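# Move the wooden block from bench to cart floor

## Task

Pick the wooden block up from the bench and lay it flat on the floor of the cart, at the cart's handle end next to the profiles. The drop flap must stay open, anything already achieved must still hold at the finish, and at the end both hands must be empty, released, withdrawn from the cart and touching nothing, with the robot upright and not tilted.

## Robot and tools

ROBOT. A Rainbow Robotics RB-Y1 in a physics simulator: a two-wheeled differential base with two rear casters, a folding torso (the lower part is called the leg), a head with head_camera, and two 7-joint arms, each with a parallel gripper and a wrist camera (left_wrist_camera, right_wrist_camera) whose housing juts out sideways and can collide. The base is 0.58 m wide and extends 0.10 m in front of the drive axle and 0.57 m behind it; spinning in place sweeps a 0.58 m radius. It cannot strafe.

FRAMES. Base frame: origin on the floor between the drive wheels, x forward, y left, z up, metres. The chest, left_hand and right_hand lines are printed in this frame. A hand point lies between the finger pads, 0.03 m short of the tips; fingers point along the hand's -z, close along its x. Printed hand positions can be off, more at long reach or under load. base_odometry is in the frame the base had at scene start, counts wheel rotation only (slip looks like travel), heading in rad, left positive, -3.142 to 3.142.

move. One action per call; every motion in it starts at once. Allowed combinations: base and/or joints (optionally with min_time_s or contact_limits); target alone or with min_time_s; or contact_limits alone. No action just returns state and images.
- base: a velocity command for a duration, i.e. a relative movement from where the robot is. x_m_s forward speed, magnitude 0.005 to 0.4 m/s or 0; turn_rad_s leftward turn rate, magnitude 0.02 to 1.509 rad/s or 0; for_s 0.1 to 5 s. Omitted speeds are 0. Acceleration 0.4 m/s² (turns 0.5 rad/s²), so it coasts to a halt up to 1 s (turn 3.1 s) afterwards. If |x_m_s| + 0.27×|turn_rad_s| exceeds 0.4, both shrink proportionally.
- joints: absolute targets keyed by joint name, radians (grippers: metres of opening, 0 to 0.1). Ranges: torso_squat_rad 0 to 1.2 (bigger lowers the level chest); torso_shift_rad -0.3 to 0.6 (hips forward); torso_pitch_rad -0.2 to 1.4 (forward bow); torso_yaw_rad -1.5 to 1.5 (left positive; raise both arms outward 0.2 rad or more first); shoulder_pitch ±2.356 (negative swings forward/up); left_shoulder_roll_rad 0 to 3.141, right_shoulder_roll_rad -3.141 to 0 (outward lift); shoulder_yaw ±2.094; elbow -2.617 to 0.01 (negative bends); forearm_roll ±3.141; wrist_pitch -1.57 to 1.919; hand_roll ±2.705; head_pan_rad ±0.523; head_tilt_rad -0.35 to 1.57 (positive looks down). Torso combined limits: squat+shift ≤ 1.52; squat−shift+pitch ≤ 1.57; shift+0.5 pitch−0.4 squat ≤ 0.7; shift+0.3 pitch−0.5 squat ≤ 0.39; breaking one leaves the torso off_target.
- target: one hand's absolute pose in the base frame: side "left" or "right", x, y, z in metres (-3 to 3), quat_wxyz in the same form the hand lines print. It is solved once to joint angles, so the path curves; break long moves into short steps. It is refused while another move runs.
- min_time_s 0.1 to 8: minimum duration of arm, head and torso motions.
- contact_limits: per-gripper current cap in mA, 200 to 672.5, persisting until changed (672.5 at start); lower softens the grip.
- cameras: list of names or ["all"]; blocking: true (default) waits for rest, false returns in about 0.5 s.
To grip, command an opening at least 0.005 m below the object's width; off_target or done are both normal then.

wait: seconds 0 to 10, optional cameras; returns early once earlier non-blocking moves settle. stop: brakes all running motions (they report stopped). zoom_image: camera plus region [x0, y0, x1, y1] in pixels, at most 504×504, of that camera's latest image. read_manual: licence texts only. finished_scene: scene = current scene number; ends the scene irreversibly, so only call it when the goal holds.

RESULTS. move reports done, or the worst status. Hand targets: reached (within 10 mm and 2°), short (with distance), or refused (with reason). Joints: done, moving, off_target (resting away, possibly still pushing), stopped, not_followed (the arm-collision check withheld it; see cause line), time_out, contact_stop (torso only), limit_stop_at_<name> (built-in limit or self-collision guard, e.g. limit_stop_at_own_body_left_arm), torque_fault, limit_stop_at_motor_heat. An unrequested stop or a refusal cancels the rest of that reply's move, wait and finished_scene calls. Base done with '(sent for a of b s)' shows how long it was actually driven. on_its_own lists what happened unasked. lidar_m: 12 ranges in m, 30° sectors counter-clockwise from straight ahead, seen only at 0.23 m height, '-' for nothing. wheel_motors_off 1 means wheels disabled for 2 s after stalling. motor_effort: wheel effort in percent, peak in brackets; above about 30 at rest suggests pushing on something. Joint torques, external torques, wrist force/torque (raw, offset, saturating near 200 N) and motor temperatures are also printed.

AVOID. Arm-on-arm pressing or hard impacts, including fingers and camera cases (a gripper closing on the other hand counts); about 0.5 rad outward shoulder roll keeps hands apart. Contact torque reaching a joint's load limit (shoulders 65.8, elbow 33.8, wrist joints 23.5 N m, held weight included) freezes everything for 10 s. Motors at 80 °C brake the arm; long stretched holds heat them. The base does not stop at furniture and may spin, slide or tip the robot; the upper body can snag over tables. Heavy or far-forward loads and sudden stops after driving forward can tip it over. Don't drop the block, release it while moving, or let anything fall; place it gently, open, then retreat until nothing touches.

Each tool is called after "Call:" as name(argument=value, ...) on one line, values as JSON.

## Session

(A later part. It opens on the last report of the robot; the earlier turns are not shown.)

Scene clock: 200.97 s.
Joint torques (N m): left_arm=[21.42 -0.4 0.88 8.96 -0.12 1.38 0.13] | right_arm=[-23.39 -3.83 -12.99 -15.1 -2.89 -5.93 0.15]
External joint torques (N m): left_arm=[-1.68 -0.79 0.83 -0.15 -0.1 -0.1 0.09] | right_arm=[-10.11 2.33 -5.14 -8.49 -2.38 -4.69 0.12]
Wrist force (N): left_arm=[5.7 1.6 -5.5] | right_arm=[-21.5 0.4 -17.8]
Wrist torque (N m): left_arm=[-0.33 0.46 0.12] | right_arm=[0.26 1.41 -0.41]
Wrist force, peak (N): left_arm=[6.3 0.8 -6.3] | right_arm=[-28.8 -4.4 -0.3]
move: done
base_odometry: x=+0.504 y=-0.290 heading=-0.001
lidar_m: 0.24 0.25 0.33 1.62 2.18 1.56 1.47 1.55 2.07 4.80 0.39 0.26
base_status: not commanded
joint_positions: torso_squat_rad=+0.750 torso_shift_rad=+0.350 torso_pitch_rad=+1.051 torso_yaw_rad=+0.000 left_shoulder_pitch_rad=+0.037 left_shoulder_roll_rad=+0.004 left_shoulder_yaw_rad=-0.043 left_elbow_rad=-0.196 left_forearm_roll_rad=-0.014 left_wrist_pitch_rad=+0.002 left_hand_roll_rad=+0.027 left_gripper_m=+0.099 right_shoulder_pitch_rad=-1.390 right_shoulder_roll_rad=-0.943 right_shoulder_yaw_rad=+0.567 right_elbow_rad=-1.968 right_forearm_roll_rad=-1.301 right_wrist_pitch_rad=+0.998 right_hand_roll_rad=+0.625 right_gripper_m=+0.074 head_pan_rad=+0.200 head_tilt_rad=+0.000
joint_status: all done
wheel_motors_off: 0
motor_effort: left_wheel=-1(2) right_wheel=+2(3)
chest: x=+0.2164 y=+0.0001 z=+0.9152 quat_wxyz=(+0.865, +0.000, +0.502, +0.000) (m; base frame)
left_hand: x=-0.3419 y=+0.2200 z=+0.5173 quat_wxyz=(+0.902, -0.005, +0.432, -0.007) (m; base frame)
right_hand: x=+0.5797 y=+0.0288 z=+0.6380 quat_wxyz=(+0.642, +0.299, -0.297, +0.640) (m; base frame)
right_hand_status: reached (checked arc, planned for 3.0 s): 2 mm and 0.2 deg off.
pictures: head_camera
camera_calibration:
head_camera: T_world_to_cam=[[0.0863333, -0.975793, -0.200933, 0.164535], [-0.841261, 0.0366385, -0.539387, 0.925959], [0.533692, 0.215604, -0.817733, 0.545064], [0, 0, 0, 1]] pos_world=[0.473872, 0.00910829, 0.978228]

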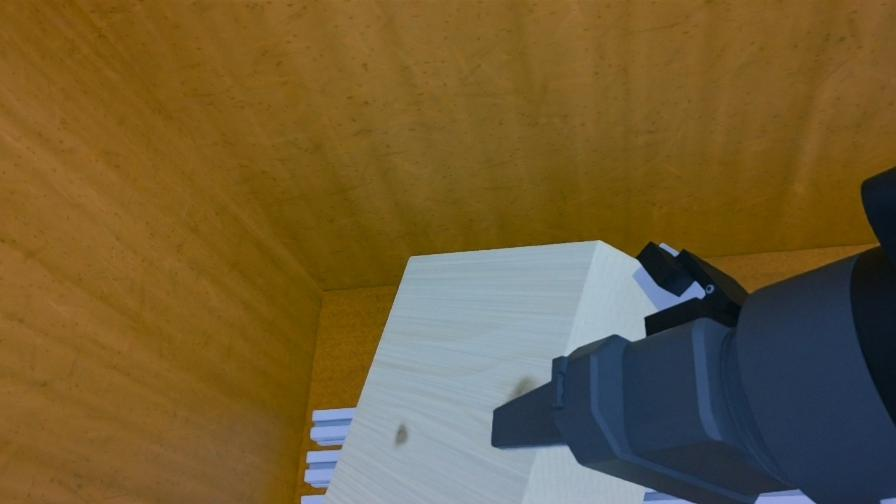

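Call:
move(joints={"head_tilt_rad":0.5,"head_pan_rad":0.3}, cameras=["head_camera"])

Call:
move(target={"side":"right","x":0.50,"y":0.05,"z":0.58,"quat_wxyz":[0.641,0.299,-0.299,0.641]}, min_time_s=2, cameras=["head_camera"])

Scene clock: 204.97 s.
Joint torques (N m): left_arm=[21.28 -0.32 0.97 9.01 -0.15 1.31 0.04] | right_arm=[-23.73 -3.94 -12.83 -15.09 -2.87 -5.79 0.05]
External joint torques (N m): left_arm=[-1.82 -0.71 0.92 -0.1 -0.13 -0.18 0] | right_arm=[-10.45 2.22 -4.98 -8.48 -2.36 -4.55 0.01]
Wrist force (N): left_arm=[5.6 0.6 -5.7] | right_arm=[-21.5 0.4 -17.6]
Wrist torque (N m): left_arm=[-0.21 0.44 0.05] | right_arm=[0.20 1.44 -0.42]
Wrist force, peak (N): left_arm=[6.8 1.5 -6.0] | right_arm=[-22.0 0.3 -17.9]
move: done
base_odometry: x=+0.504 y=-0.290 heading=-0.001
lidar_m: 0.24 0.25 0.34 1.64 2.18 1.56 1.48 1.54 2.05 4.80 0.40 0.26
base_status: not commanded
joint_positions: torso_squat_rad=+0.750 torso_shift_rad=+0.350 torso_pitch_rad=+1.051 torso_yaw_rad=+0.000 left_shoulder_pitch_rad=+0.037 left_shoulder_roll_rad=+0.004 left_shoulder_yaw_rad=-0.043 left_elbow_rad=-0.196 left_forearm_roll_rad=-0.014 left_wrist_pitch_rad=+0.002 left_hand_roll_rad=+0.027 left_gripper_m=+0.099 right_shoulder_pitch_rad=-1.390 right_shoulder_roll_rad=-0.943 right_shoulder_yaw_rad=+0.567 right_elbow_rad=-1.968 right_forearm_roll_rad=-1.301 right_wrist_pitch_rad=+0.998 right_hand_roll_rad=+0.625 right_gripper_m=+0.074 head_pan_rad=+0.300 head_tilt_rad=+0.500
joint_status: all done
wheel_motors_off: 0
motor_effort: left_wheel=-2(2) right_wheel=+3(4)
chest: x=+0.2164 y=+0.0001 z=+0.9152 quat_wxyz=(+0.865, +0.000, +0.502, +0.000) (m; base frame)
left_hand: x=-0.3419 y=+0.2200 z=+0.5173 quat_wxyz=(+0.902, -0.005, +0.432, -0.007) (m; base frame)
right_hand: x=+0.5796 y=+0.0288 z=+0.6380 quat_wxyz=(+0.642, +0.299, -0.297, +0.640) (m; base frame)
pictures: head_camera
camera_calibration:
head_camera: T_world_to_cam=[[0.121957, -0.95348, -0.275685, 0.224703], [-0.991051, -0.101797, -0.0863455, 0.53504], [0.0542648, 0.283748, -0.957362, 0.876344], [0, 0, 0, 1]] pos_world=[0.455293, 0.0200552, 0.947124]

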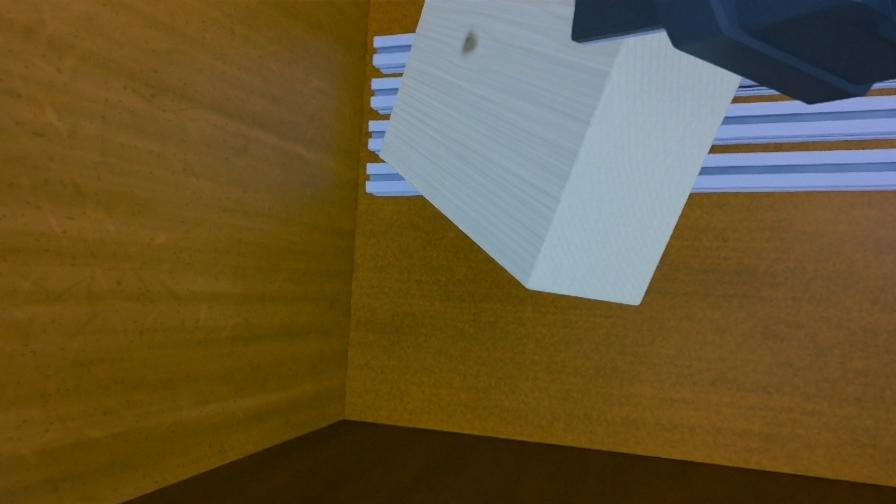

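Scene clock: 207.30 s.
Joint torques (N m): left_arm=[21.41 -0.34 0.8 9.04 -0.1 1.3 0.04] | right_arm=[-15.54 3.57 -9.14 -18.74 -2.02 -6.29 0.08]
External joint torques (N m): left_arm=[-1.69 -0.73 0.75 -0.07 -0.08 -0.19 -0.01] | right_arm=[-6.04 7.48 -3.3 -10.59 -1.66 -4.99 0.04]
Wrist force (N): left_arm=[5.4 0.8 -5.9] | right_arm=[-21.3 0.7 -17.1]
Wrist torque (N m): left_arm=[-0.22 0.39 0.06] | right_arm=[0.16 1.43 -0.38]
Wrist force, peak (N): left_arm=[5.9 2.0 -6.5] | right_arm=[-21.4 1.1 -18.4]
move: done
base_odometry: x=+0.504 y=-0.290 heading=-0.001
lidar_m: 0.24 0.25 0.32 1.62 2.18 1.55 1.48 1.54 2.06 4.79 0.39 0.27
base_status: not commanded
joint_positions: torso_squat_rad=+0.750 torso_shift_rad=+0.350 torso_pitch_rad=+1.051 torso_yaw_rad=+0.000 left_shoulder_pitch_rad=+0.037 left_shoulder_roll_rad=+0.004 left_shoulder_yaw_rad=-0.043 left_elbow_rad=-0.196 left_forearm_roll_rad=-0.014 left_wrist_pitch_rad=+0.002 left_hand_roll_rad=+0.027 left_gripper_m=+0.099 right_shoulder_pitch_rad=-1.183 right_shoulder_roll_rad=-0.865 right_shoulder_yaw_rad=+0.699 right_elbow_rad=-2.067 right_forearm_roll_rad=-0.999 right_wrist_pitch_rad=+0.868 right_hand_roll_rad=+0.549 right_gripper_m=+0.074 head_pan_rad=+0.300 head_tilt_rad=+0.500
joint_status: all done
wheel_motors_off: 0
motor_effort: left_wheel=-2(3) right_wheel=+2(4)
chest: x=+0.2164 y=+0.0001 z=+0.9153 quat_wxyz=(+0.865, +0.000, +0.502, +0.000) (m; base frame)
left_hand: x=-0.3419 y=+0.2200 z=+0.5173 quat_wxyz=(+0.902, -0.005, +0.432, -0.007) (m; base frame)
right_hand: x=+0.4997 y=+0.0485 z=+0.5782 quat_wxyz=(+0.642, +0.298, -0.297, +0.641) (m; base frame)
right_hand_status: reached (checked arc, planned for 2.0 s): 2 mm and 0.3 deg off.
pictures: head_camera
camera_calibration:
head_camera: T_world_to_cam=[[0.121984, -0.953481, -0.275671, 0.224706], [-0.991042, -0.101795, -0.0864485, 0.535142], [0.054365, 0.283747, -0.957357, 0.876388], [0, 0, 0, 1]] pos_world=[0.455293, 0.0200552, 0.947224]

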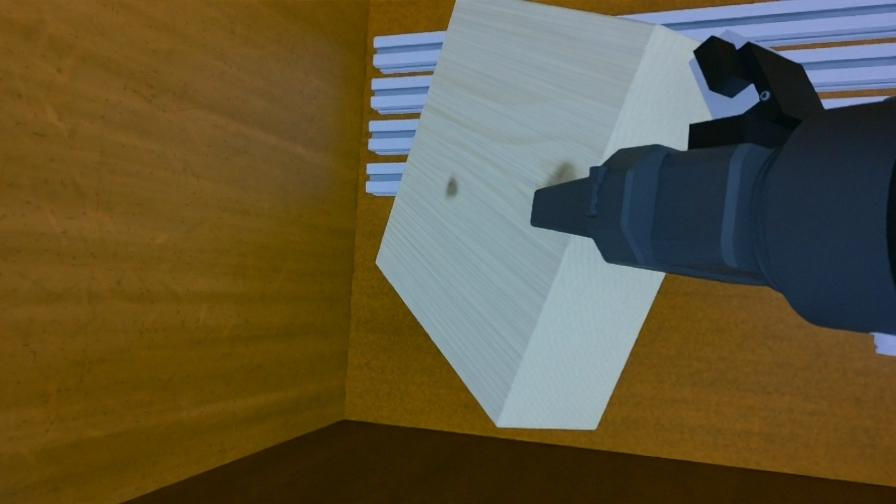

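Call:
move(target={"side":"right","x":0.43,"y":0.065,"z":0.525,"quat_wxyz":[0.641,0.299,-0.299,0.641]}, min_time_s=2.5, cameras=["head_camera","right_wrist_camera"])

Scene clock: 214.37 s.
Joint torques (N m): left_arm=[21.31 -0.15 0.79 8.97 -0.25 1.34 -0.02] | right_arm=[-10.55 7.38 -5.25 -19.92 -1.72 -6.24 0.67]
External joint torques (N m): left_arm=[-1.79 -0.54 0.74 -0.14 -0.23 -0.14 -0.06] | right_arm=[-4.59 9.07 -1.74 -10.79 -1.42 -4.95 0.63]
Wrist force (N): left_arm=[5.9 1.5 -4.9] | right_arm=[-20.7 0.5 -17.4]
Wrist torque (N m): left_arm=[-0.28 0.47 0.04] | right_arm=[0.20 1.49 -0.57]
Wrist force, peak (N): left_arm=[6.5 0.9 -6.2] | right_arm=[-21.8 0.5 -18.0]
move: done
base_odometry: x=+0.504 y=-0.290 heading=-0.001
lidar_m: 0.24 0.25 0.32 1.63 2.17 1.55 1.48 1.55 2.07 4.80 0.38 0.26
base_status: not commanded
joint_positions: torso_squat_rad=+0.750 torso_shift_rad=+0.350 torso_pitch_rad=+1.051 torso_yaw_rad=+0.000 left_shoulder_pitch_rad=+0.037 left_shoulder_roll_rad=+0.004 left_shoulder_yaw_rad=-0.043 left_elbow_rad=-0.196 left_forearm_roll_rad=-0.014 left_wrist_pitch_rad=+0.002 left_hand_roll_rad=+0.027 left_gripper_m=+0.099 right_shoulder_pitch_rad=-1.007 right_shoulder_roll_rad=-0.763 right_shoulder_yaw_rad=+0.816 right_elbow_rad=-2.024 right_forearm_roll_rad=-0.753 right_wrist_pitch_rad=+0.744 right_hand_roll_rad=+0.561 right_gripper_m=+0.074 head_pan_rad=+0.300 head_tilt_rad=+0.500
joint_status: all done
wheel_motors_off: 0
motor_effort: left_wheel=-2(2) right_wheel=+2(4)
chest: x=+0.2164 y=+0.0001 z=+0.9153 quat_wxyz=(+0.865, +0.000, +0.502, +0.000) (m; base frame)
left_hand: x=-0.3419 y=+0.2200 z=+0.5173 quat_wxyz=(+0.902, -0.005, +0.432, -0.007) (m; base frame)
right_hand: x=+0.4298 y=+0.0633 z=+0.5231 quat_wxyz=(+0.642, +0.298, -0.297, +0.641) (m; base frame)
right_hand_status: reached (checked arc, planned for 2.5 s): 3 mm and 0.3 deg off.
pictures: head_camera, right_wrist_camera
camera_calibration:
head_camera: T_world_to_cam=[[0.122013, -0.953478, -0.275669, 0.224703], [-0.991039, -0.101823, -0.086457, 0.53505], [0.0543654, 0.283747, -0.957357, 0.876393], [0, 0, 0, 1]] pos_world=[0.455193, 0.0200551, 0.947224]
right_wrist_camera: T_world_to_cam=[[0.0276443, -0.626507, -0.778925, 0.434002], [-0.860827, -0.411031, 0.300051, 0.266047], [-0.508146, 0.662225, -0.550677, 0.536674], [0, 0, 0, 1]] pos_world=[0.489732, 0.0258605, 0.553761]

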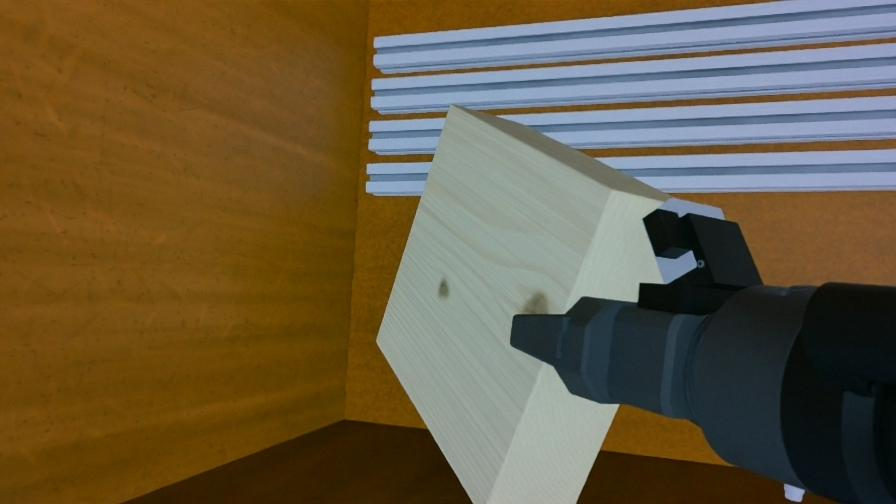

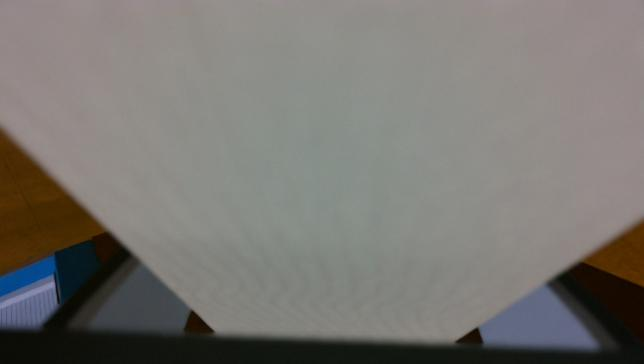

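Call:
move(target={"side":"right","x":0.424,"y":0.065,"z":0.53,"quat_wxyz":[0.59,0.39,-0.201,0.678]}, min_time_s=2, cameras=["head_camera"])

Scene clock: 222.90 s.
Joint torques (N m): left_arm=[21.19 -0.65 0.86 8.9 -0.09 1.38 0.03] | right_arm=[-16 3 -7.65 -17.63 -4.64 -3.78 0.55]
External joint torques (N m): left_arm=[-1.91 -1.03 0.81 -0.21 -0.07 -0.1 -0.01] | right_arm=[-6.7 5.49 -2.44 -9.52 -3.83 -2.98 0.51]
Wrist force (N): left_arm=[5.9 1.0 -5.7] | right_arm=[-21.5 -5.2 -16.6]
Wrist torque (N m): left_arm=[-0.25 0.46 0.05] | right_arm=[-0.17 1.48 -0.59]
Wrist force, peak (N): left_arm=[5.7 0.5 -7.0] | right_arm=[-28.2 -25.1 -19.4]
move: done
base_odometry: x=+0.504 y=-0.290 heading=-0.001
lidar_m: 0.23 0.23 0.30 1.64 2.20 1.56 1.48 1.55 2.06 4.80 0.39 0.26
base_status: not commanded
joint_positions: torso_squat_rad=+0.750 torso_shift_rad=+0.350 torso_pitch_rad=+1.051 torso_yaw_rad=+0.000 left_shoulder_pitch_rad=+0.037 left_shoulder_roll_rad=+0.004 left_shoulder_yaw_rad=-0.043 left_elbow_rad=-0.196 left_forearm_roll_rad=-0.014 left_wrist_pitch_rad=+0.002 left_hand_roll_rad=+0.027 left_gripper_m=+0.099 right_shoulder_pitch_rad=-1.242 right_shoulder_roll_rad=-0.801 right_shoulder_yaw_rad=+0.878 right_elbow_rad=-1.860 right_forearm_roll_rad=-1.274 right_wrist_pitch_rad=+0.876 right_hand_roll_rad=+0.812 right_gripper_m=+0.074 head_pan_rad=+0.300 head_tilt_rad=+0.500
joint_status: all done
wheel_motors_off: 0
motor_effort: left_wheel=-4(4) right_wheel=+1(3)
chest: x=+0.2164 y=+0.0001 z=+0.9153 quat_wxyz=(+0.865, +0.000, +0.502, +0.000) (m; base frame)
left_hand: x=-0.3419 y=+0.2200 z=+0.5173 quat_wxyz=(+0.902, -0.005, +0.431, -0.007) (m; base frame)
right_hand: x=+0.4239 y=+0.0637 z=+0.5287 quat_wxyz=(+0.592, +0.388, -0.200, +0.678) (m; base frame)
right_hand_status: reached (checked arc, planned for 2.0 s): 2 mm and 0.4 deg off.
pictures: head_camera
camera_calibration:
head_camera: T_world_to_cam=[[0.122037, -0.953482, -0.275643, 0.224695], [-0.991024, -0.101791, -0.0866545, 0.535238], [0.0545654, 0.283744, -0.957346, 0.876388], [0, 0, 0, 1]] pos_world=[0.455193, 0.0200552, 0.947323]

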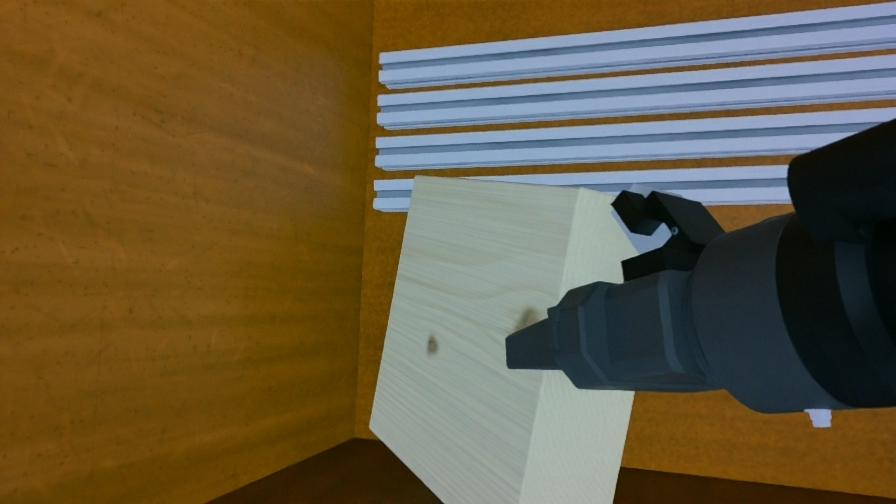

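Call:
move(target={"side":"right","x":0.398,"y":0.075,"z":0.525,"quat_wxyz":[0.5794,0.4058,-0.1832,0.6832]}, min_time_s=1.5, cameras=["head_camera"])

Scene clock: 234.83 s.
Joint torques (N m): left_arm=[21.21 -0.36 0.88 9.09 -0.15 1.31 0.05] | right_arm=[-5.91 12.33 -0.53 -19.76 -7.04 -1.73 -0.17]
External joint torques (N m): left_arm=[-1.89 -0.75 0.83 -0.02 -0.13 -0.17 0.01] | right_arm=[3.01 13.97 4.29 -11.5 -6.18 -0.99 -0.21]
Wrist force (N): left_arm=[5.6 1.0 -5.7] | right_arm=[-23.0 -19.6 -6.1]
Wrist torque (N m): left_arm=[-0.24 0.42 0.05] | right_arm=[0.32 1.90 0.30]
Wrist force, peak (N): left_arm=[6.4 1.0 -6.0] | right_arm=[-29.6 -25.3 -10.4]
move: done
base_odometry: x=+0.504 y=-0.290 heading=-0.001
lidar_m: 0.21 0.21 0.28 1.63 2.18 1.55 1.48 1.54 2.07 4.80 0.37 0.24
base_status: not commanded
joint_positions: torso_squat_rad=+0.750 torso_shift_rad=+0.350 torso_pitch_rad=+1.051 torso_yaw_rad=+0.000 left_shoulder_pitch_rad=+0.037 left_shoulder_roll_rad=+0.004 left_shoulder_yaw_rad=-0.043 left_elbow_rad=-0.196 left_forearm_roll_rad=-0.014 left_wrist_pitch_rad=+0.002 left_hand_roll_rad=+0.027 left_gripper_m=+0.099 right_shoulder_pitch_rad=-1.239 right_shoulder_roll_rad=-0.762 right_shoulder_yaw_rad=+0.915 right_elbow_rad=-1.842 right_forearm_roll_rad=-1.269 right_wrist_pitch_rad=+0.889 right_hand_roll_rad=+0.821 right_gripper_m=+0.074 head_pan_rad=+0.300 head_tilt_rad=+0.500
joint_status: all done
wheel_motors_off: 0
motor_effort: left_wheel=-5(6) right_wheel=+0(2)
chest: x=+0.2163 y=+0.0001 z=+0.9154 quat_wxyz=(+0.865, +0.000, +0.502, +0.000) (m; base frame)
left_hand: x=-0.3419 y=+0.2200 z=+0.5172 quat_wxyz=(+0.902, -0.005, +0.431, -0.007) (m; base frame)
right_hand: x=+0.4000 y=+0.0731 z=+0.5234 quat_wxyz=(+0.581, +0.403, -0.183, +0.684) (m; base frame)
right_hand_status: reached (checked arc, planned for 1.5 s): 3 mm and 0.4 deg off.
pictures: head_camera
camera_calibration:
head_camera: T_world_to_cam=[[0.122064, -0.953482, -0.27563, 0.224697], [-0.991016, -0.101789, -0.0867575, 0.53534], [0.0546656, 0.283743, -0.957341, 0.876432], [0, 0, 0, 1]] pos_world=[0.455193, 0.0200552, 0.947423]

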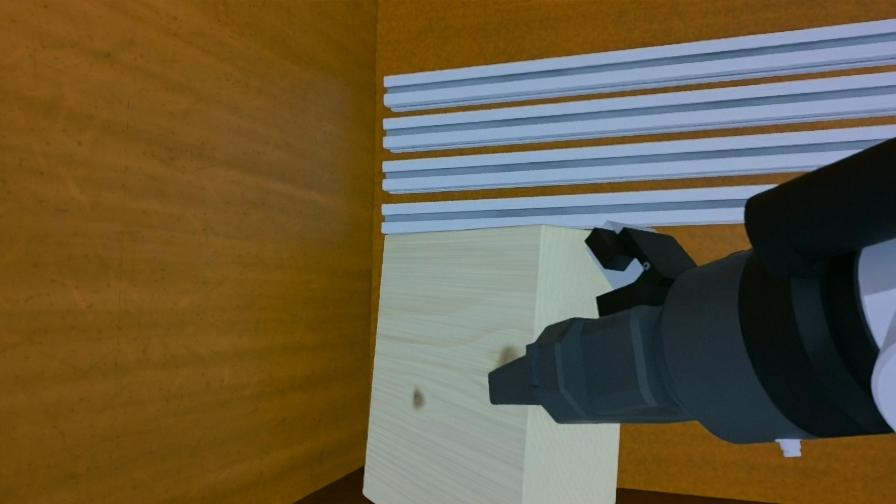

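Call:
move(target={"side":"right","x":0.406,"y":0.07,"z":0.49,"quat_wxyz":[0.5794,0.4058,-0.1832,0.6832]}, min_time_s=1.5, cameras=["head_camera"])

Scene clock: 241.70 s.
Joint torques (N m): left_arm=[21.18 -0.47 0.8 8.86 -0.15 1.3 -0.01] | right_arm=[-11.86 7 -6.33 -17.29 -5.13 -2.43 0.45]
External joint torques (N m): left_arm=[-1.92 -0.86 0.75 -0.25 -0.13 -0.19 -0.05] | right_arm=[-2.85 8.58 -1.75 -9.28 -4.21 -1.93 0.41]
Wrist force (N): left_arm=[5.5 1.8 -5.4] | right_arm=[-21.7 -5.6 -16.3]
Wrist torque (N m): left_arm=[-0.32 0.40 0.05] | right_arm=[-0.35 1.40 -0.52]
Wrist force, peak (N): left_arm=[6.9 0.7 -5.9] | right_arm=[-25.8 -21.5 -6.7]
move: done
base_odometry: x=+0.504 y=-0.290 heading=-0.001
lidar_m: 0.21 0.21 0.28 1.64 2.20 1.54 1.48 1.54 2.07 4.80 0.37 0.24
base_status: not commanded
joint_positions: torso_squat_rad=+0.750 torso_shift_rad=+0.350 torso_pitch_rad=+1.051 torso_yaw_rad=+0.000 left_shoulder_pitch_rad=+0.037 left_shoulder_roll_rad=+0.004 left_shoulder_yaw_rad=-0.043 left_elbow_rad=-0.196 left_forearm_roll_rad=-0.014 left_wrist_pitch_rad=+0.002 left_hand_roll_rad=+0.027 left_gripper_m=+0.099 right_shoulder_pitch_rad=-1.234 right_shoulder_roll_rad=-0.724 right_shoulder_yaw_rad=+0.920 right_elbow_rad=-1.681 right_forearm_roll_rad=-1.351 right_wrist_pitch_rad=+0.854 right_hand_roll_rad=+0.987 right_gripper_m=+0.074 head_pan_rad=+0.300 head_tilt_rad=+0.500
joint_status: all done
wheel_motors_off: 0
motor_effort: left_wheel=-5(6) right_wheel=-2(3)
chest: x=+0.2163 y=+0.0001 z=+0.9154 quat_wxyz=(+0.865, +0.000, +0.502, +0.000) (m; base frame)
left_hand: x=-0.3419 y=+0.2200 z=+0.5172 quat_wxyz=(+0.902, -0.005, +0.431, -0.007) (m; base frame)
right_hand: x=+0.4062 y=+0.0683 z=+0.4886 quat_wxyz=(+0.581, +0.403, -0.182, +0.683) (m; base frame)
right_hand_status: reached (checked arc, planned for 1.5 s): 2 mm and 0.4 deg off.
pictures: head_camera
camera_calibration:
head_camera: T_world_to_cam=[[0.122091, -0.953483, -0.275616, 0.224672], [-0.991007, -0.101788, -0.0868605, 0.535434], [0.0547658, 0.283742, -0.957335, 0.876381], [0, 0, 0, 1]] pos_world=[0.455192, 0.0200552, 0.947422]

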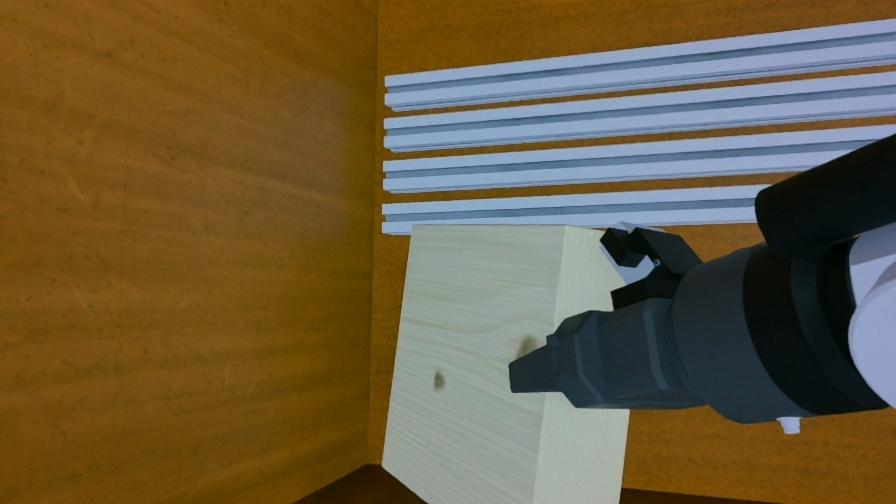

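Call:
move(target={"side":"right","x":0.401,"y":0.07,"z":0.455,"quat_wxyz":[0.5794,0.4058,-0.1832,0.6832]}, min_time_s=1.5, cameras=["head_camera"])

Scene clock: 245.13 s.
Joint torques (N m): left_arm=[21.34 -0.28 0.89 8.88 -0.05 1.26 -0.02] | right_arm=[3.68 9.49 7.97 -5.08 -1.51 2.12 -0.93]
External joint torques (N m): left_arm=[-1.73 -0.67 0.84 -0.22 -0.03 -0.23 -0.07] | right_arm=[12.52 10.55 12.08 2.72 -0.57 2.43 -0.97]
Wrist force (N): left_arm=[6.2 0.6 -5.8] | right_arm=[-1.4 -12.6 31.4]
Wrist torque (N m): left_arm=[-0.19 0.51 0.07] | right_arm=[0.47 -0.51 0.89]
Wrist force, peak (N): left_arm=[6.4 1.0 -6.1] | right_arm=[-1.8 -11.3 34.9]
move: done
base_odometry: x=+0.504 y=-0.290 heading=-0.001
lidar_m: 0.21 0.23 0.28 1.63 2.17 1.56 1.48 1.55 2.06 4.81 0.36 0.24
base_status: not commanded
joint_positions: torso_squat_rad=+0.750 torso_shift_rad=+0.350 torso_pitch_rad=+1.049 torso_yaw_rad=+0.000 left_shoulder_pitch_rad=+0.037 left_shoulder_roll_rad=+0.004 left_shoulder_yaw_rad=-0.043 left_elbow_rad=-0.196 left_forearm_roll_rad=-0.014 left_wrist_pitch_rad=+0.002 left_hand_roll_rad=+0.027 left_gripper_m=+0.099 right_shoulder_pitch_rad=-1.224 right_shoulder_roll_rad=-0.664 right_shoulder_yaw_rad=+0.929 right_elbow_rad=-1.527 right_forearm_roll_rad=-1.406 right_wrist_pitch_rad=+0.817 right_hand_roll_rad=+1.138 right_gripper_m=+0.074 head_pan_rad=+0.300 head_tilt_rad=+0.500
joint_status: all done
wheel_motors_off: 0
motor_effort: left_wheel=-10(10) right_wheel=+1(2)
chest: x=+0.2158 y=+0.0000 z=+0.9158 quat_wxyz=(+0.866, +0.000, +0.501, +0.000) (m; base frame)
left_hand: x=-0.3417 y=+0.2201 z=+0.5169 quat_wxyz=(+0.902, -0.005, +0.431, -0.007) (m; base frame)
right_hand: x=+0.4044 y=+0.0695 z=+0.4566 quat_wxyz=(+0.580, +0.402, -0.186, +0.684) (m; base frame)
right_hand_status: reached (checked arc, planned for 1.5 s): 4 mm and 0.5 deg off.
pictures: head_camera
camera_calibration:
head_camera: T_world_to_cam=[[0.1222, -0.953485, -0.275562, 0.224674], [-0.990915, -0.101496, -0.0882399, 0.536145], [0.056167, 0.283841, -0.957225, 0.876489], [0, 0, 0, 1]] pos_world=[0.454589, 0.0198558, 0.948218]

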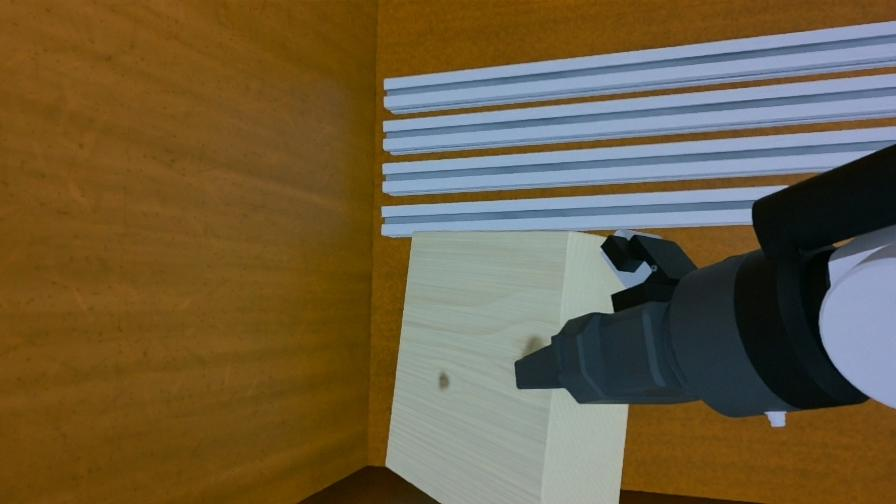

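Call:
move(target={"side":"right","x":0.405,"y":0.05,"z":0.418,"quat_wxyz":[0.5213,0.4777,-0.2707,0.6533]}, min_time_s=2.5, cameras=["head_camera"])

Scene clock: 255.07 s.
Joint torques (N m): left_arm=[21.65 -0.36 0.77 9.07 -0.09 1.3 0] | right_arm=[-3 13.24 -0.72 -14.72 -6.64 7.57 -0.72]
External joint torques (N m): left_arm=[-1.44 -0.75 0.71 -0.03 -0.07 -0.18 -0.05] | right_arm=[4.85 14.51 1.94 -8.48 -5.47 6.7 -0.77]
Wrist force (N): left_arm=[5.8 0.9 -5.9] | right_arm=[-28.9 -17.6 -1.9]
Wrist torque (N m): left_arm=[-0.21 0.43 0.05] | right_arm=[0.28 2.17 0.53]
Wrist force, peak (N): left_arm=[6.2 1.6 -6.2] | right_arm=[-6.7 -20.8 31.5]
move: done
base_odometry: x=+0.504 y=-0.290 heading=-0.001
lidar_m: 0.21 0.21 0.26 1.64 2.16 1.56 1.48 1.54 2.07 4.80 0.35 0.22
base_status: not commanded
joint_positions: torso_squat_rad=+0.750 torso_shift_rad=+0.350 torso_pitch_rad=+1.050 torso_yaw_rad=+0.000 left_shoulder_pitch_rad=+0.037 left_shoulder_roll_rad=+0.004 left_shoulder_yaw_rad=-0.043 left_elbow_rad=-0.196 left_forearm_roll_rad=-0.014 left_wrist_pitch_rad=+0.002 left_hand_roll_rad=+0.027 left_gripper_m=+0.099 right_shoulder_pitch_rad=-1.169 right_shoulder_roll_rad=-0.530 right_shoulder_yaw_rad=+0.771 right_elbow_rad=-1.042 right_forearm_roll_rad=-1.901 right_wrist_pitch_rad=+0.958 right_hand_roll_rad=+1.959 right_gripper_m=+0.074 head_pan_rad=+0.300 head_tilt_rad=+0.500
joint_status: all done
wheel_motors_off: 0
motor_effort: left_wheel=-8(13) right_wheel=+0(3)
chest: x=+0.2162 y=+0.0000 z=+0.9155 quat_wxyz=(+0.865, +0.000, +0.501, +0.000) (m; base frame)
left_hand: x=-0.3418 y=+0.2200 z=+0.5171 quat_wxyz=(+0.902, -0.005, +0.431, -0.007) (m; base frame)
right_hand: x=+0.4064 y=+0.0481 z=+0.4168 quat_wxyz=(+0.525, +0.473, -0.270, +0.654) (m; base frame)
right_hand_status: reached (checked arc, planned for 2.5 s): 3 mm and 0.7 deg off.
pictures: head_camera
camera_calibration:
head_camera: T_world_to_cam=[[0.122111, -0.953442, -0.27575, 0.224773], [-0.990982, -0.101681, -0.0872644, 0.535611], [0.055163, 0.283919, -0.95726, 0.876355], [0, 0, 0, 1]] pos_world=[0.454991, 0.0199551, 0.947621]

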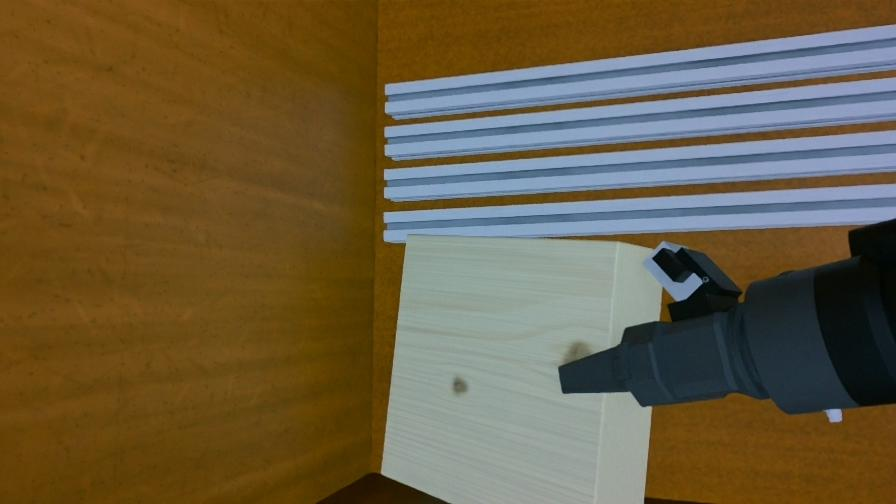

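Call:
move(target={"side":"right","x":0.412,"y":0.05,"z":0.398,"quat_wxyz":[0.4822,0.5171,-0.2763,0.6508]}, min_time_s=2, cameras=["head_camera"])

Scene clock: 260.80 s.
Joint torques (N m): left_arm=[21.19 0.1 0.44 8.91 -0.21 1.39 0.09] | right_arm=[-14.49 6.77 -5.56 -7.97 -4.29 6.08 0.25]
External joint torques (N m): left_arm=[-1.9 -0.29 0.39 -0.19 -0.19 -0.09 0.05] | right_arm=[-4.23 6.49 -4.16 -4.34 -3.32 4.62 0.2]
Wrist force (N): left_arm=[5.5 0.7 -5.0] | right_arm=[-23.5 -2.5 -7.4]
Wrist torque (N m): left_arm=[-0.22 0.41 0.08] | right_arm=[-0.27 1.37 -0.34]
Wrist force, peak (N): left_arm=[6.5 1.7 -6.1] | right_arm=[-32.3 -15.2 -4.2]
move: done
base_odometry: x=+0.504 y=-0.290 heading=-0.001
lidar_m: 0.20 0.22 0.27 1.64 2.20 1.56 1.48 1.55 2.06 4.81 0.35 0.23
base_status: not commanded
joint_positions: torso_squat_rad=+0.750 torso_shift_rad=+0.350 torso_pitch_rad=+1.050 torso_yaw_rad=+0.000 left_shoulder_pitch_rad=+0.037 left_shoulder_roll_rad=+0.004 left_shoulder_yaw_rad=-0.043 left_elbow_rad=-0.196 left_forearm_roll_rad=-0.014 left_wrist_pitch_rad=+0.002 left_hand_roll_rad=+0.027 left_gripper_m=+0.099 right_shoulder_pitch_rad=-1.404 right_shoulder_roll_rad=-0.293 right_shoulder_yaw_rad=+0.704 right_elbow_rad=-0.330 right_forearm_roll_rad=-2.028 right_wrist_pitch_rad=+1.247 right_hand_roll_rad=+2.381 right_gripper_m=+0.074 head_pan_rad=+0.300 head_tilt_rad=+0.500
joint_status: all done
wheel_motors_off: 0
motor_effort: left_wheel=-2(8) right_wheel=+1(4)
chest: x=+0.2161 y=+0.0001 z=+0.9155 quat_wxyz=(+0.865, +0.000, +0.501, +0.000) (m; base frame)
left_hand: x=-0.3419 y=+0.2200 z=+0.5172 quat_wxyz=(+0.902, -0.005, +0.431, -0.007) (m; base frame)
right_hand: x=+0.4112 y=+0.0486 z=+0.3974 quat_wxyz=(+0.486, +0.513, -0.275, +0.652) (m; base frame)
right_hand_status: reached (checked arc, planned for 2.0 s): 2 mm and 0.7 deg off.
pictures: head_camera
camera_calibration:
head_camera: T_world_to_cam=[[0.122126, -0.953437, -0.27576, 0.224776], [-0.990986, -0.101722, -0.0871735, 0.535528], [0.0550635, 0.283921, -0.957265, 0.876406], [0, 0, 0, 1]] pos_world=[0.454992, 0.019955, 0.947621]

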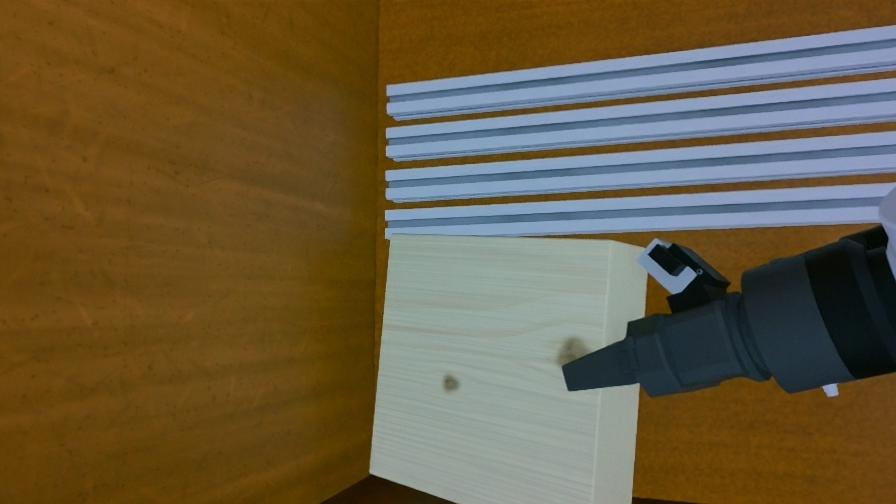

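Call:
move(target={"side":"right","x":0.410,"y":0.05,"z":0.388,"quat_wxyz":[0.4822,0.5171,-0.2763,0.6508]}, min_time_s=1)

Call:
move(joints={"right_gripper_m":0.099}, cameras=["head_camera"])

Scene clock: 268.90 s.
Joint torques (N m): left_arm=[21.43 -0.67 0.87 8.98 0.01 1.38 0.06] | right_arm=[-9.68 5.33 -0.6 -0.46 1.7 -3.66 -0.57]
External joint torques (N m): left_arm=[-1.65 -1.06 0.82 -0.12 0.03 -0.1 0.02] | right_arm=[0.58 4.78 0.64 2.93 2.6 -5.14 -0.61]
Wrist force (N): left_arm=[6.1 1.3 -5.2] | right_arm=[1.6 4.3 16.9]
Wrist torque (N m): left_arm=[-0.32 0.54 0.06] | right_arm=[-0.06 -4.00 0.38]
Wrist force, peak (N): left_arm=[6.5 1.1 -6.3] | right_arm=[-24.2 -2.8 -7.9]
move: short
base_odometry: x=+0.504 y=-0.290 heading=-0.001
lidar_m: 0.21 0.21 0.27 1.63 2.17 1.56 1.48 1.54 2.07 4.80 0.35 0.24
base_status: not commanded
joint_positions: torso_squat_rad=+0.750 torso_shift_rad=+0.350 torso_pitch_rad=+1.050 torso_yaw_rad=+0.000 left_shoulder_pitch_rad=+0.037 left_shoulder_roll_rad=+0.004 left_shoulder_yaw_rad=-0.043 left_elbow_rad=-0.196 left_forearm_roll_rad=-0.014 left_wrist_pitch_rad=+0.002 left_hand_roll_rad=+0.027 left_gripper_m=+0.099 right_shoulder_pitch_rad=-1.417 right_shoulder_roll_rad=-0.267 right_shoulder_yaw_rad=+0.698 right_elbow_rad=-0.268 right_forearm_roll_rad=-2.030 right_wrist_pitch_rad=+1.223 right_hand_roll_rad=+2.422 right_gripper_m=+0.074 head_pan_rad=+0.300 head_tilt_rad=+0.500
joint_status: all done
wheel_motors_off: 0
motor_effort: left_wheel=-4(4) right_wheel=+2(4)
chest: x=+0.2159 y=+0.0000 z=+0.9157 quat_wxyz=(+0.865, +0.000, +0.501, +0.000) (m; base frame)
left_hand: x=-0.3418 y=+0.2200 z=+0.5170 quat_wxyz=(+0.902, -0.005, +0.431, -0.007) (m; base frame)
right_hand: x=+0.4103 y=+0.0496 z=+0.3892 quat_wxyz=(+0.493, +0.499, -0.276, +0.657) (m; base frame)
right_hand_status: short (checked arc, as near as the solve gets, planned for 1.0 s): 1 mm and 2.5 deg off. The place is met; only the turn is off.
pictures: none

Scene clock: 269.67 s.
Joint torques (N m): left_arm=[21.16 -0.61 0.66 8.85 -0.06 1.39 0.01] | right_arm=[-10.31 3.95 -0.95 -4.17 -1.56 3.32 -0.39]
External joint torques (N m): left_arm=[-1.93 -1 0.61 -0.26 -0.05 -0.09 -0.03] | right_arm=[-0.08 3.38 0.29 -0.79 -0.66 1.84 -0.44]
Wrist force (N): left_arm=[5.4 0.7 -5.8] | right_arm=[-15.2 -1.9 -5.5]
Wrist torque (N m): left_arm=[-0.20 0.41 0.04] | right_arm=[-0.24 -0.46 0.01]
Wrist force, peak (N): left_arm=[6.5 0.4 -6.3] | right_arm=[-15.9 -3.6 -7.0]
move: done
base_odometry: x=+0.504 y=-0.290 heading=-0.001
lidar_m: 0.20 0.20 0.27 1.63 2.18 1.56 1.48 1.54 2.07 4.80 0.35 0.23
base_status: not commanded
joint_positions: torso_squat_rad=+0.750 torso_shift_rad=+0.350 torso_pitch_rad=+1.050 torso_yaw_rad=+0.000 left_shoulder_pitch_rad=+0.037 left_shoulder_roll_rad=+0.004 left_shoulder_yaw_rad=-0.043 left_elbow_rad=-0.196 left_forearm_roll_rad=-0.014 left_wrist_pitch_rad=+0.002 left_hand_roll_rad=+0.027 left_gripper_m=+0.099 right_shoulder_pitch_rad=-1.416 right_shoulder_roll_rad=-0.267 right_shoulder_yaw_rad=+0.698 right_elbow_rad=-0.267 right_forearm_roll_rad=-2.029 right_wrist_pitch_rad=+1.221 right_hand_roll_rad=+2.422 right_gripper_m=+0.099 head_pan_rad=+0.300 head_tilt_rad=+0.500
joint_status: all done
wheel_motors_off: 0
motor_effort: left_wheel=-2(4) right_wheel=+2(3)
chest: x=+0.2161 y=+0.0001 z=+0.9155 quat_wxyz=(+0.865, +0.000, +0.501, +0.000) (m; base frame)
left_hand: x=-0.3419 y=+0.2200 z=+0.5171 quat_wxyz=(+0.902, -0.005, +0.431, -0.007) (m; base frame)
right_hand: x=+0.4100 y=+0.0495 z=+0.3883 quat_wxyz=(+0.494, +0.499, -0.275, +0.657) (m; base frame)
pictures: head_camera
camera_calibration:
head_camera: T_world_to_cam=[[0.122153, -0.953429, -0.275775, 0.224816], [-0.990977, -0.101718, -0.0872833, 0.535537], [0.0551672, 0.283948, -0.957251, 0.876446], [0, 0, 0, 1]] pos_world=[0.454891, 0.019955, 0.947721]

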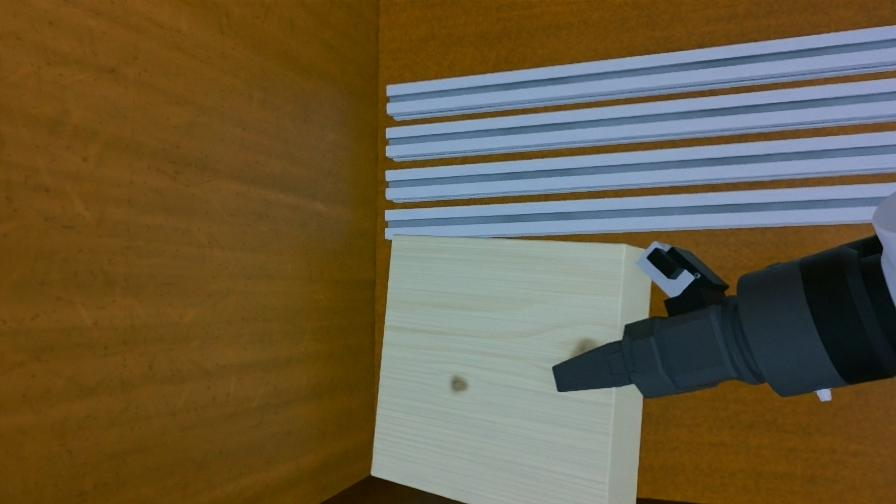

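Call:
move(target={"side":"right","x":0.408,"y":0.037,"z":0.358,"quat_wxyz":[0.6029,0.3695,-0.2819,0.6485]}, min_time_s=2.5, cameras=["head_camera"])

Scene clock: 279.53 s.
Joint torques (N m): left_arm=[21.2 -0.4 0.66 8.9 -0.09 1.3 0.09] | right_arm=[-5.24 -1.4 -0.93 -6.78 -0.69 0.68 -0.17]
External joint torques (N m): left_arm=[-1.88 -0.79 0.61 -0.21 -0.07 -0.18 0.05] | right_arm=[0.85 -0.68 1.01 -0.82 0.11 -0.05 -0.22]
Wrist force (N): left_arm=[5.8 1.5 -5.4] | right_arm=[-5.5 1.1 -2.5]
Wrist torque (N m): left_arm=[-0.31 0.45 0.05] | right_arm=[-0.20 -0.26 -0.03]
Wrist force, peak (N): left_arm=[6.7 1.3 -6.0] | right_arm=[-17.6 0.6 -3.2]
move: done
base_odometry: x=+0.504 y=-0.290 heading=-0.001
lidar_m: 0.20 0.21 0.26 1.65 2.20 1.55 1.47 1.55 2.08 4.80 0.37 0.23
base_status: not commanded
joint_positions: torso_squat_rad=+0.750 torso_shift_rad=+0.350 torso_pitch_rad=+1.050 torso_yaw_rad=+0.000 left_shoulder_pitch_rad=+0.037 left_shoulder_roll_rad=+0.004 left_shoulder_yaw_rad=-0.043 left_elbow_rad=-0.196 left_forearm_roll_rad=-0.014 left_wrist_pitch_rad=+0.002 left_hand_roll_rad=+0.027 left_gripper_m=+0.099 right_shoulder_pitch_rad=-1.097 right_shoulder_roll_rad=-0.494 right_shoulder_yaw_rad=+0.802 right_elbow_rad=-0.993 right_forearm_roll_rad=-1.869 right_wrist_pitch_rad=+0.662 right_hand_roll_rad=+1.996 right_gripper_m=+0.099 head_pan_rad=+0.300 head_tilt_rad=+0.500
joint_status: all done
wheel_motors_off: 0
motor_effort: left_wheel=-1(3) right_wheel=+0(4)
chest: x=+0.2161 y=+0.0001 z=+0.9155 quat_wxyz=(+0.865, +0.000, +0.501, +0.000) (m; base frame)
left_hand: x=-0.3419 y=+0.2200 z=+0.5171 quat_wxyz=(+0.902, -0.005, +0.431, -0.007) (m; base frame)
right_hand: x=+0.4083 y=+0.0374 z=+0.3585 quat_wxyz=(+0.601, +0.372, -0.285, +0.647) (m; base frame)
right_hand_status: reached (checked arc, planned for 2.5 s): 1 mm and 0.6 deg off.
pictures: head_camera
camera_calibration:
head_camera: T_world_to_cam=[[0.122151, -0.953433, -0.275763, 0.224806], [-0.990972, -0.101688, -0.0873778, 0.535623], [0.055267, 0.283947, -0.957246, 0.876395], [0, 0, 0, 1]] pos_world=[0.454891, 0.019955, 0.94772]

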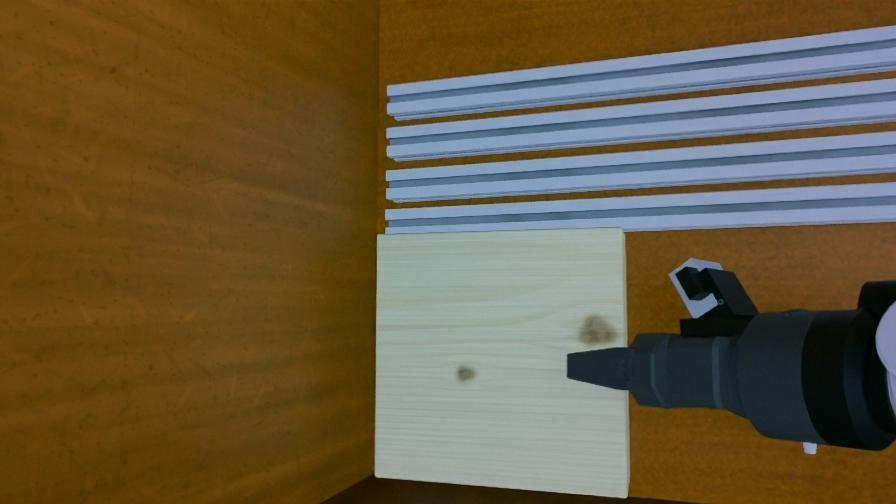

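Call:
move(cameras=["right_wrist_camera"])

Call:
zoom_image(camera="right_wrist_camera", region=[0, 0, 504, 364])

Scene clock: 280.77 s.
Joint torques (N m): left_arm=[21.1 -0.57 0.74 8.88 -0.15 1.33 0.03] | right_arm=[-5.36 -1.69 -0.86 -6.84 -0.77 0.74 -0.19]
External joint torques (N m): left_arm=[-1.98 -0.96 0.69 -0.22 -0.13 -0.16 -0.01] | right_arm=[0.73 -0.97 1.08 -0.88 0.02 0 -0.23]
Motor temperatures (°C): left_arm=[32 28 31 36 34 32 37] | right_arm=[34 30 32 32 36 37 34]
Wrist force (N): left_arm=[6.1 1.4 -5.5] | right_arm=[-5.5 1.0 -1.6]
Wrist torque (N m): left_arm=[-0.28 0.45 0.09] | right_arm=[-0.19 -0.27 -0.04]
Wrist force, peak (N): left_arm=[6.4 1.6 -5.9] | right_arm=[-6.1 1.0 -2.9]
base_odometry: x=+0.504 y=-0.290 heading=-0.001
lidar_m: 0.20 0.21 0.26 1.65 2.19 1.55 1.48 1.56 2.06 4.82 0.37 0.23
base_status: not commanded
joint_positions: torso_squat_rad=+0.750 torso_shift_rad=+0.350 torso_pitch_rad=+1.050 torso_yaw_rad=+0.000 left_shoulder_pitch_rad=+0.037 left_shoulder_roll_rad=+0.004 left_shoulder_yaw_rad=-0.043 left_elbow_rad=-0.196 left_forearm_roll_rad=-0.014 left_wrist_pitch_rad=+0.002 left_hand_roll_rad=+0.027 left_gripper_m=+0.099 right_shoulder_pitch_rad=-1.097 right_shoulder_roll_rad=-0.494 right_shoulder_yaw_rad=+0.802 right_elbow_rad=-0.993 right_forearm_roll_rad=-1.869 right_wrist_pitch_rad=+0.662 right_hand_roll_rad=+1.996 right_gripper_m=+0.099 head_pan_rad=+0.300 head_tilt_rad=+0.500
joint_status: all done
wheel_motors_off: 0
motor_effort: left_wheel=-1(3) right_wheel=+2(4)
chest: x=+0.2161 y=+0.0001 z=+0.9155 quat_wxyz=(+0.865, +0.000, +0.501, +0.000) (m; base frame)
left_hand: x=-0.3419 y=+0.2200 z=+0.5171 quat_wxyz=(+0.902, -0.005, +0.431, -0.007) (m; base frame)
right_hand: x=+0.4083 y=+0.0374 z=+0.3585 quat_wxyz=(+0.601, +0.372, -0.285, +0.647) (m; base frame)
right_hand_status: reached (checked arc, planned for 2.5 s): 1 mm and 0.6 deg off.
pictures: right_wrist_camera
camera_calibration:
right_wrist_camera: T_world_to_cam=[[0.0251239, -0.540436, -0.84101, 0.310218], [-0.783106, -0.533557, 0.319472, 0.252175], [-0.621381, 0.650573, -0.436624, 0.458101], [0, 0, 0, 1]] pos_world=[0.474341, 0.004175, 0.380351]

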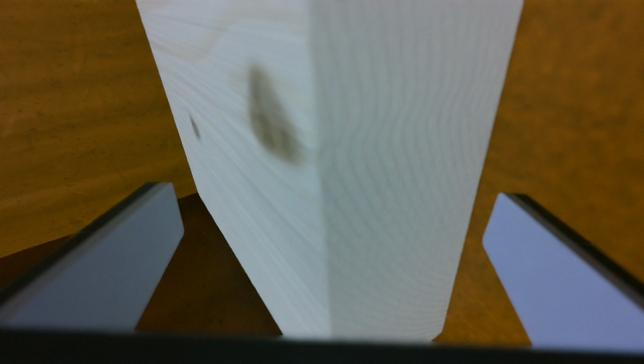

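Scaled by 1.000.

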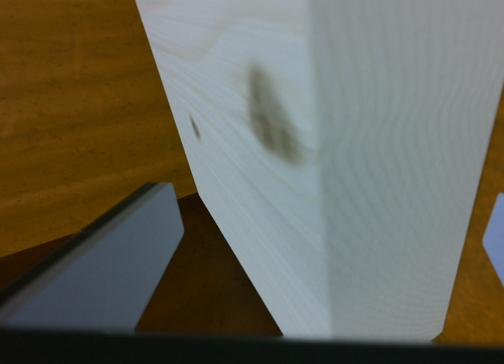

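Call:
move(target={"side":"right","x":0.425,"y":-0.06,"z":0.43,"quat_wxyz":[0.6029,0.3695,-0.2819,0.6485]}, min_time_s=2, cameras=["head_camera","right_wrist_camera"])

Scene clock: 284.37 s.
Joint torques (N m): left_arm=[21.35 -0.28 0.46 8.96 -0.02 1.3 0.04] | right_arm=[-3.18 -8.58 -5.68 -7.16 -1.32 0.62 -0.26]
External joint torques (N m): left_arm=[-1.73 -0.67 0.4 -0.15 -0.01 -0.18 0] | right_arm=[1.31 -1.5 -1.71 -0.92 -0.44 0.2 -0.3]
Wrist force (N): left_arm=[6.3 1.0 -5.1] | right_arm=[-5.4 1.0 -2.5]
Wrist torque (N m): left_arm=[-0.27 0.49 0.07] | right_arm=[-0.18 -0.26 -0.04]
Wrist force, peak (N): left_arm=[6.3 0.6 -6.7] | right_arm=[-6.0 1.1 -3.1]
move: done
base_odometry: x=+0.504 y=-0.290 heading=-0.001
lidar_m: 0.21 0.21 0.26 1.62 2.18 1.56 1.48 1.55 2.06 4.80 0.35 0.23
base_status: not commanded
joint_positions: torso_squat_rad=+0.750 torso_shift_rad=+0.350 torso_pitch_rad=+1.050 torso_yaw_rad=+0.000 left_shoulder_pitch_rad=+0.037 left_shoulder_roll_rad=+0.004 left_shoulder_yaw_rad=-0.043 left_elbow_rad=-0.196 left_forearm_roll_rad=-0.014 left_wrist_pitch_rad=+0.002 left_hand_roll_rad=+0.027 left_gripper_m=+0.099 right_shoulder_pitch_rad=-0.936 right_shoulder_roll_rad=-0.907 right_shoulder_yaw_rad=+0.738 right_elbow_rad=-1.504 right_forearm_roll_rad=-1.872 right_wrist_pitch_rad=+0.691 right_hand_roll_rad=+1.779 right_gripper_m=+0.099 head_pan_rad=+0.300 head_tilt_rad=+0.500
joint_status: all done
wheel_motors_off: 0
motor_effort: left_wheel=-1(3) right_wheel=+1(4)
chest: x=+0.2161 y=+0.0001 z=+0.9155 quat_wxyz=(+0.865, +0.000, +0.501, +0.000) (m; base frame)
left_hand: x=-0.3419 y=+0.2200 z=+0.5171 quat_wxyz=(+0.902, -0.005, +0.431, -0.007) (m; base frame)
right_hand: x=+0.4250 y=-0.0598 z=+0.4300 quat_wxyz=(+0.603, +0.370, -0.282, +0.648) (m; base frame)
right_hand_status: reached (checked arc, planned for 2.0 s): 0 mm and 0.1 deg off.
pictures: head_camera, right_wrist_camera
camera_calibration:
head_camera: T_world_to_cam=[[0.122151, -0.953433, -0.275763, 0.224806], [-0.990972, -0.101688, -0.0873778, 0.535623], [0.055267, 0.283947, -0.957246, 0.876395], [0, 0, 0, 1]] pos_world=[0.454891, 0.019955, 0.94772]
right_wrist_camera: T_world_to_cam=[[0.0252069, -0.547592, -0.836366, 0.314943], [-0.782183, -0.531804, 0.324613, 0.188139], [-0.622539, 0.646008, -0.441722, 0.56529], [0, 0, 0, 1]] pos_world=[0.491135, -0.0926686, 0.452036]

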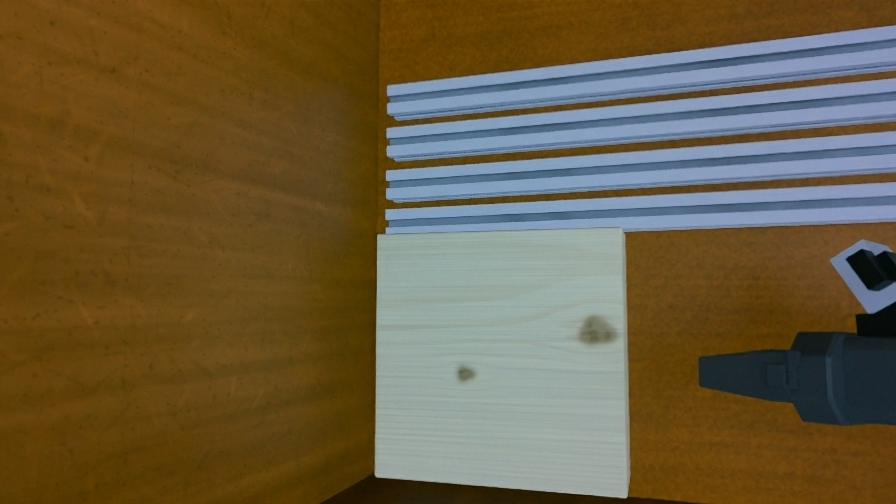

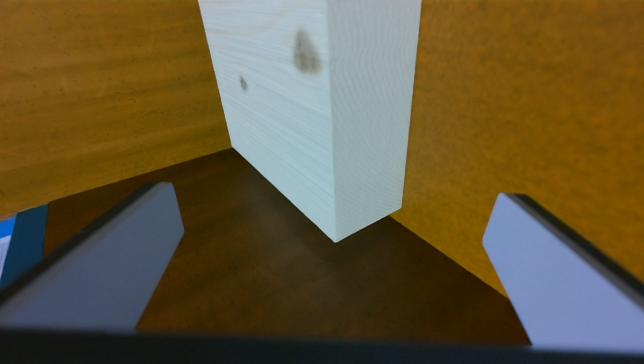

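Call:
zoom_image(camera="right_wrist_camera", region=[300, 0, 500, 260])

Call:
zoom_image(camera="head_camera", region=[350, 180, 690, 504])

Scaled by 1.938 from the camera's 644x364 image, which has a finer 1265x715 frame.

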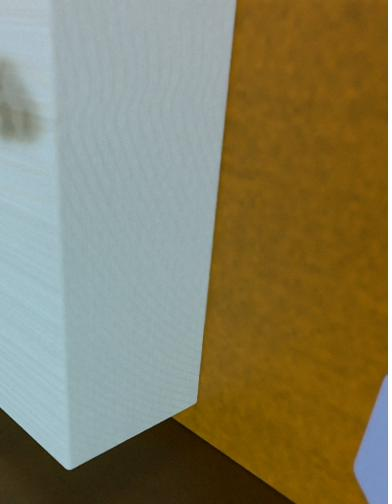

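Scaled by 1.482 from the camera's 896x504 image, which has a finer 1280x720 frame.

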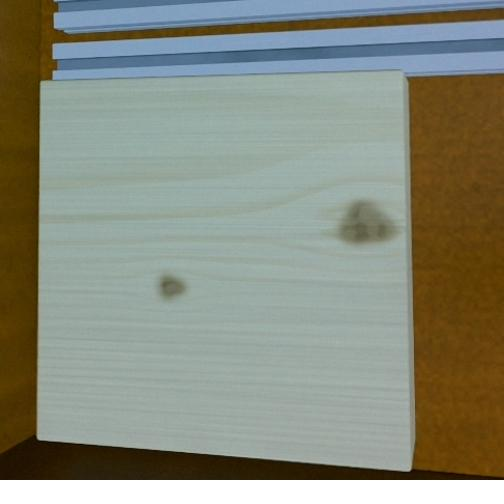

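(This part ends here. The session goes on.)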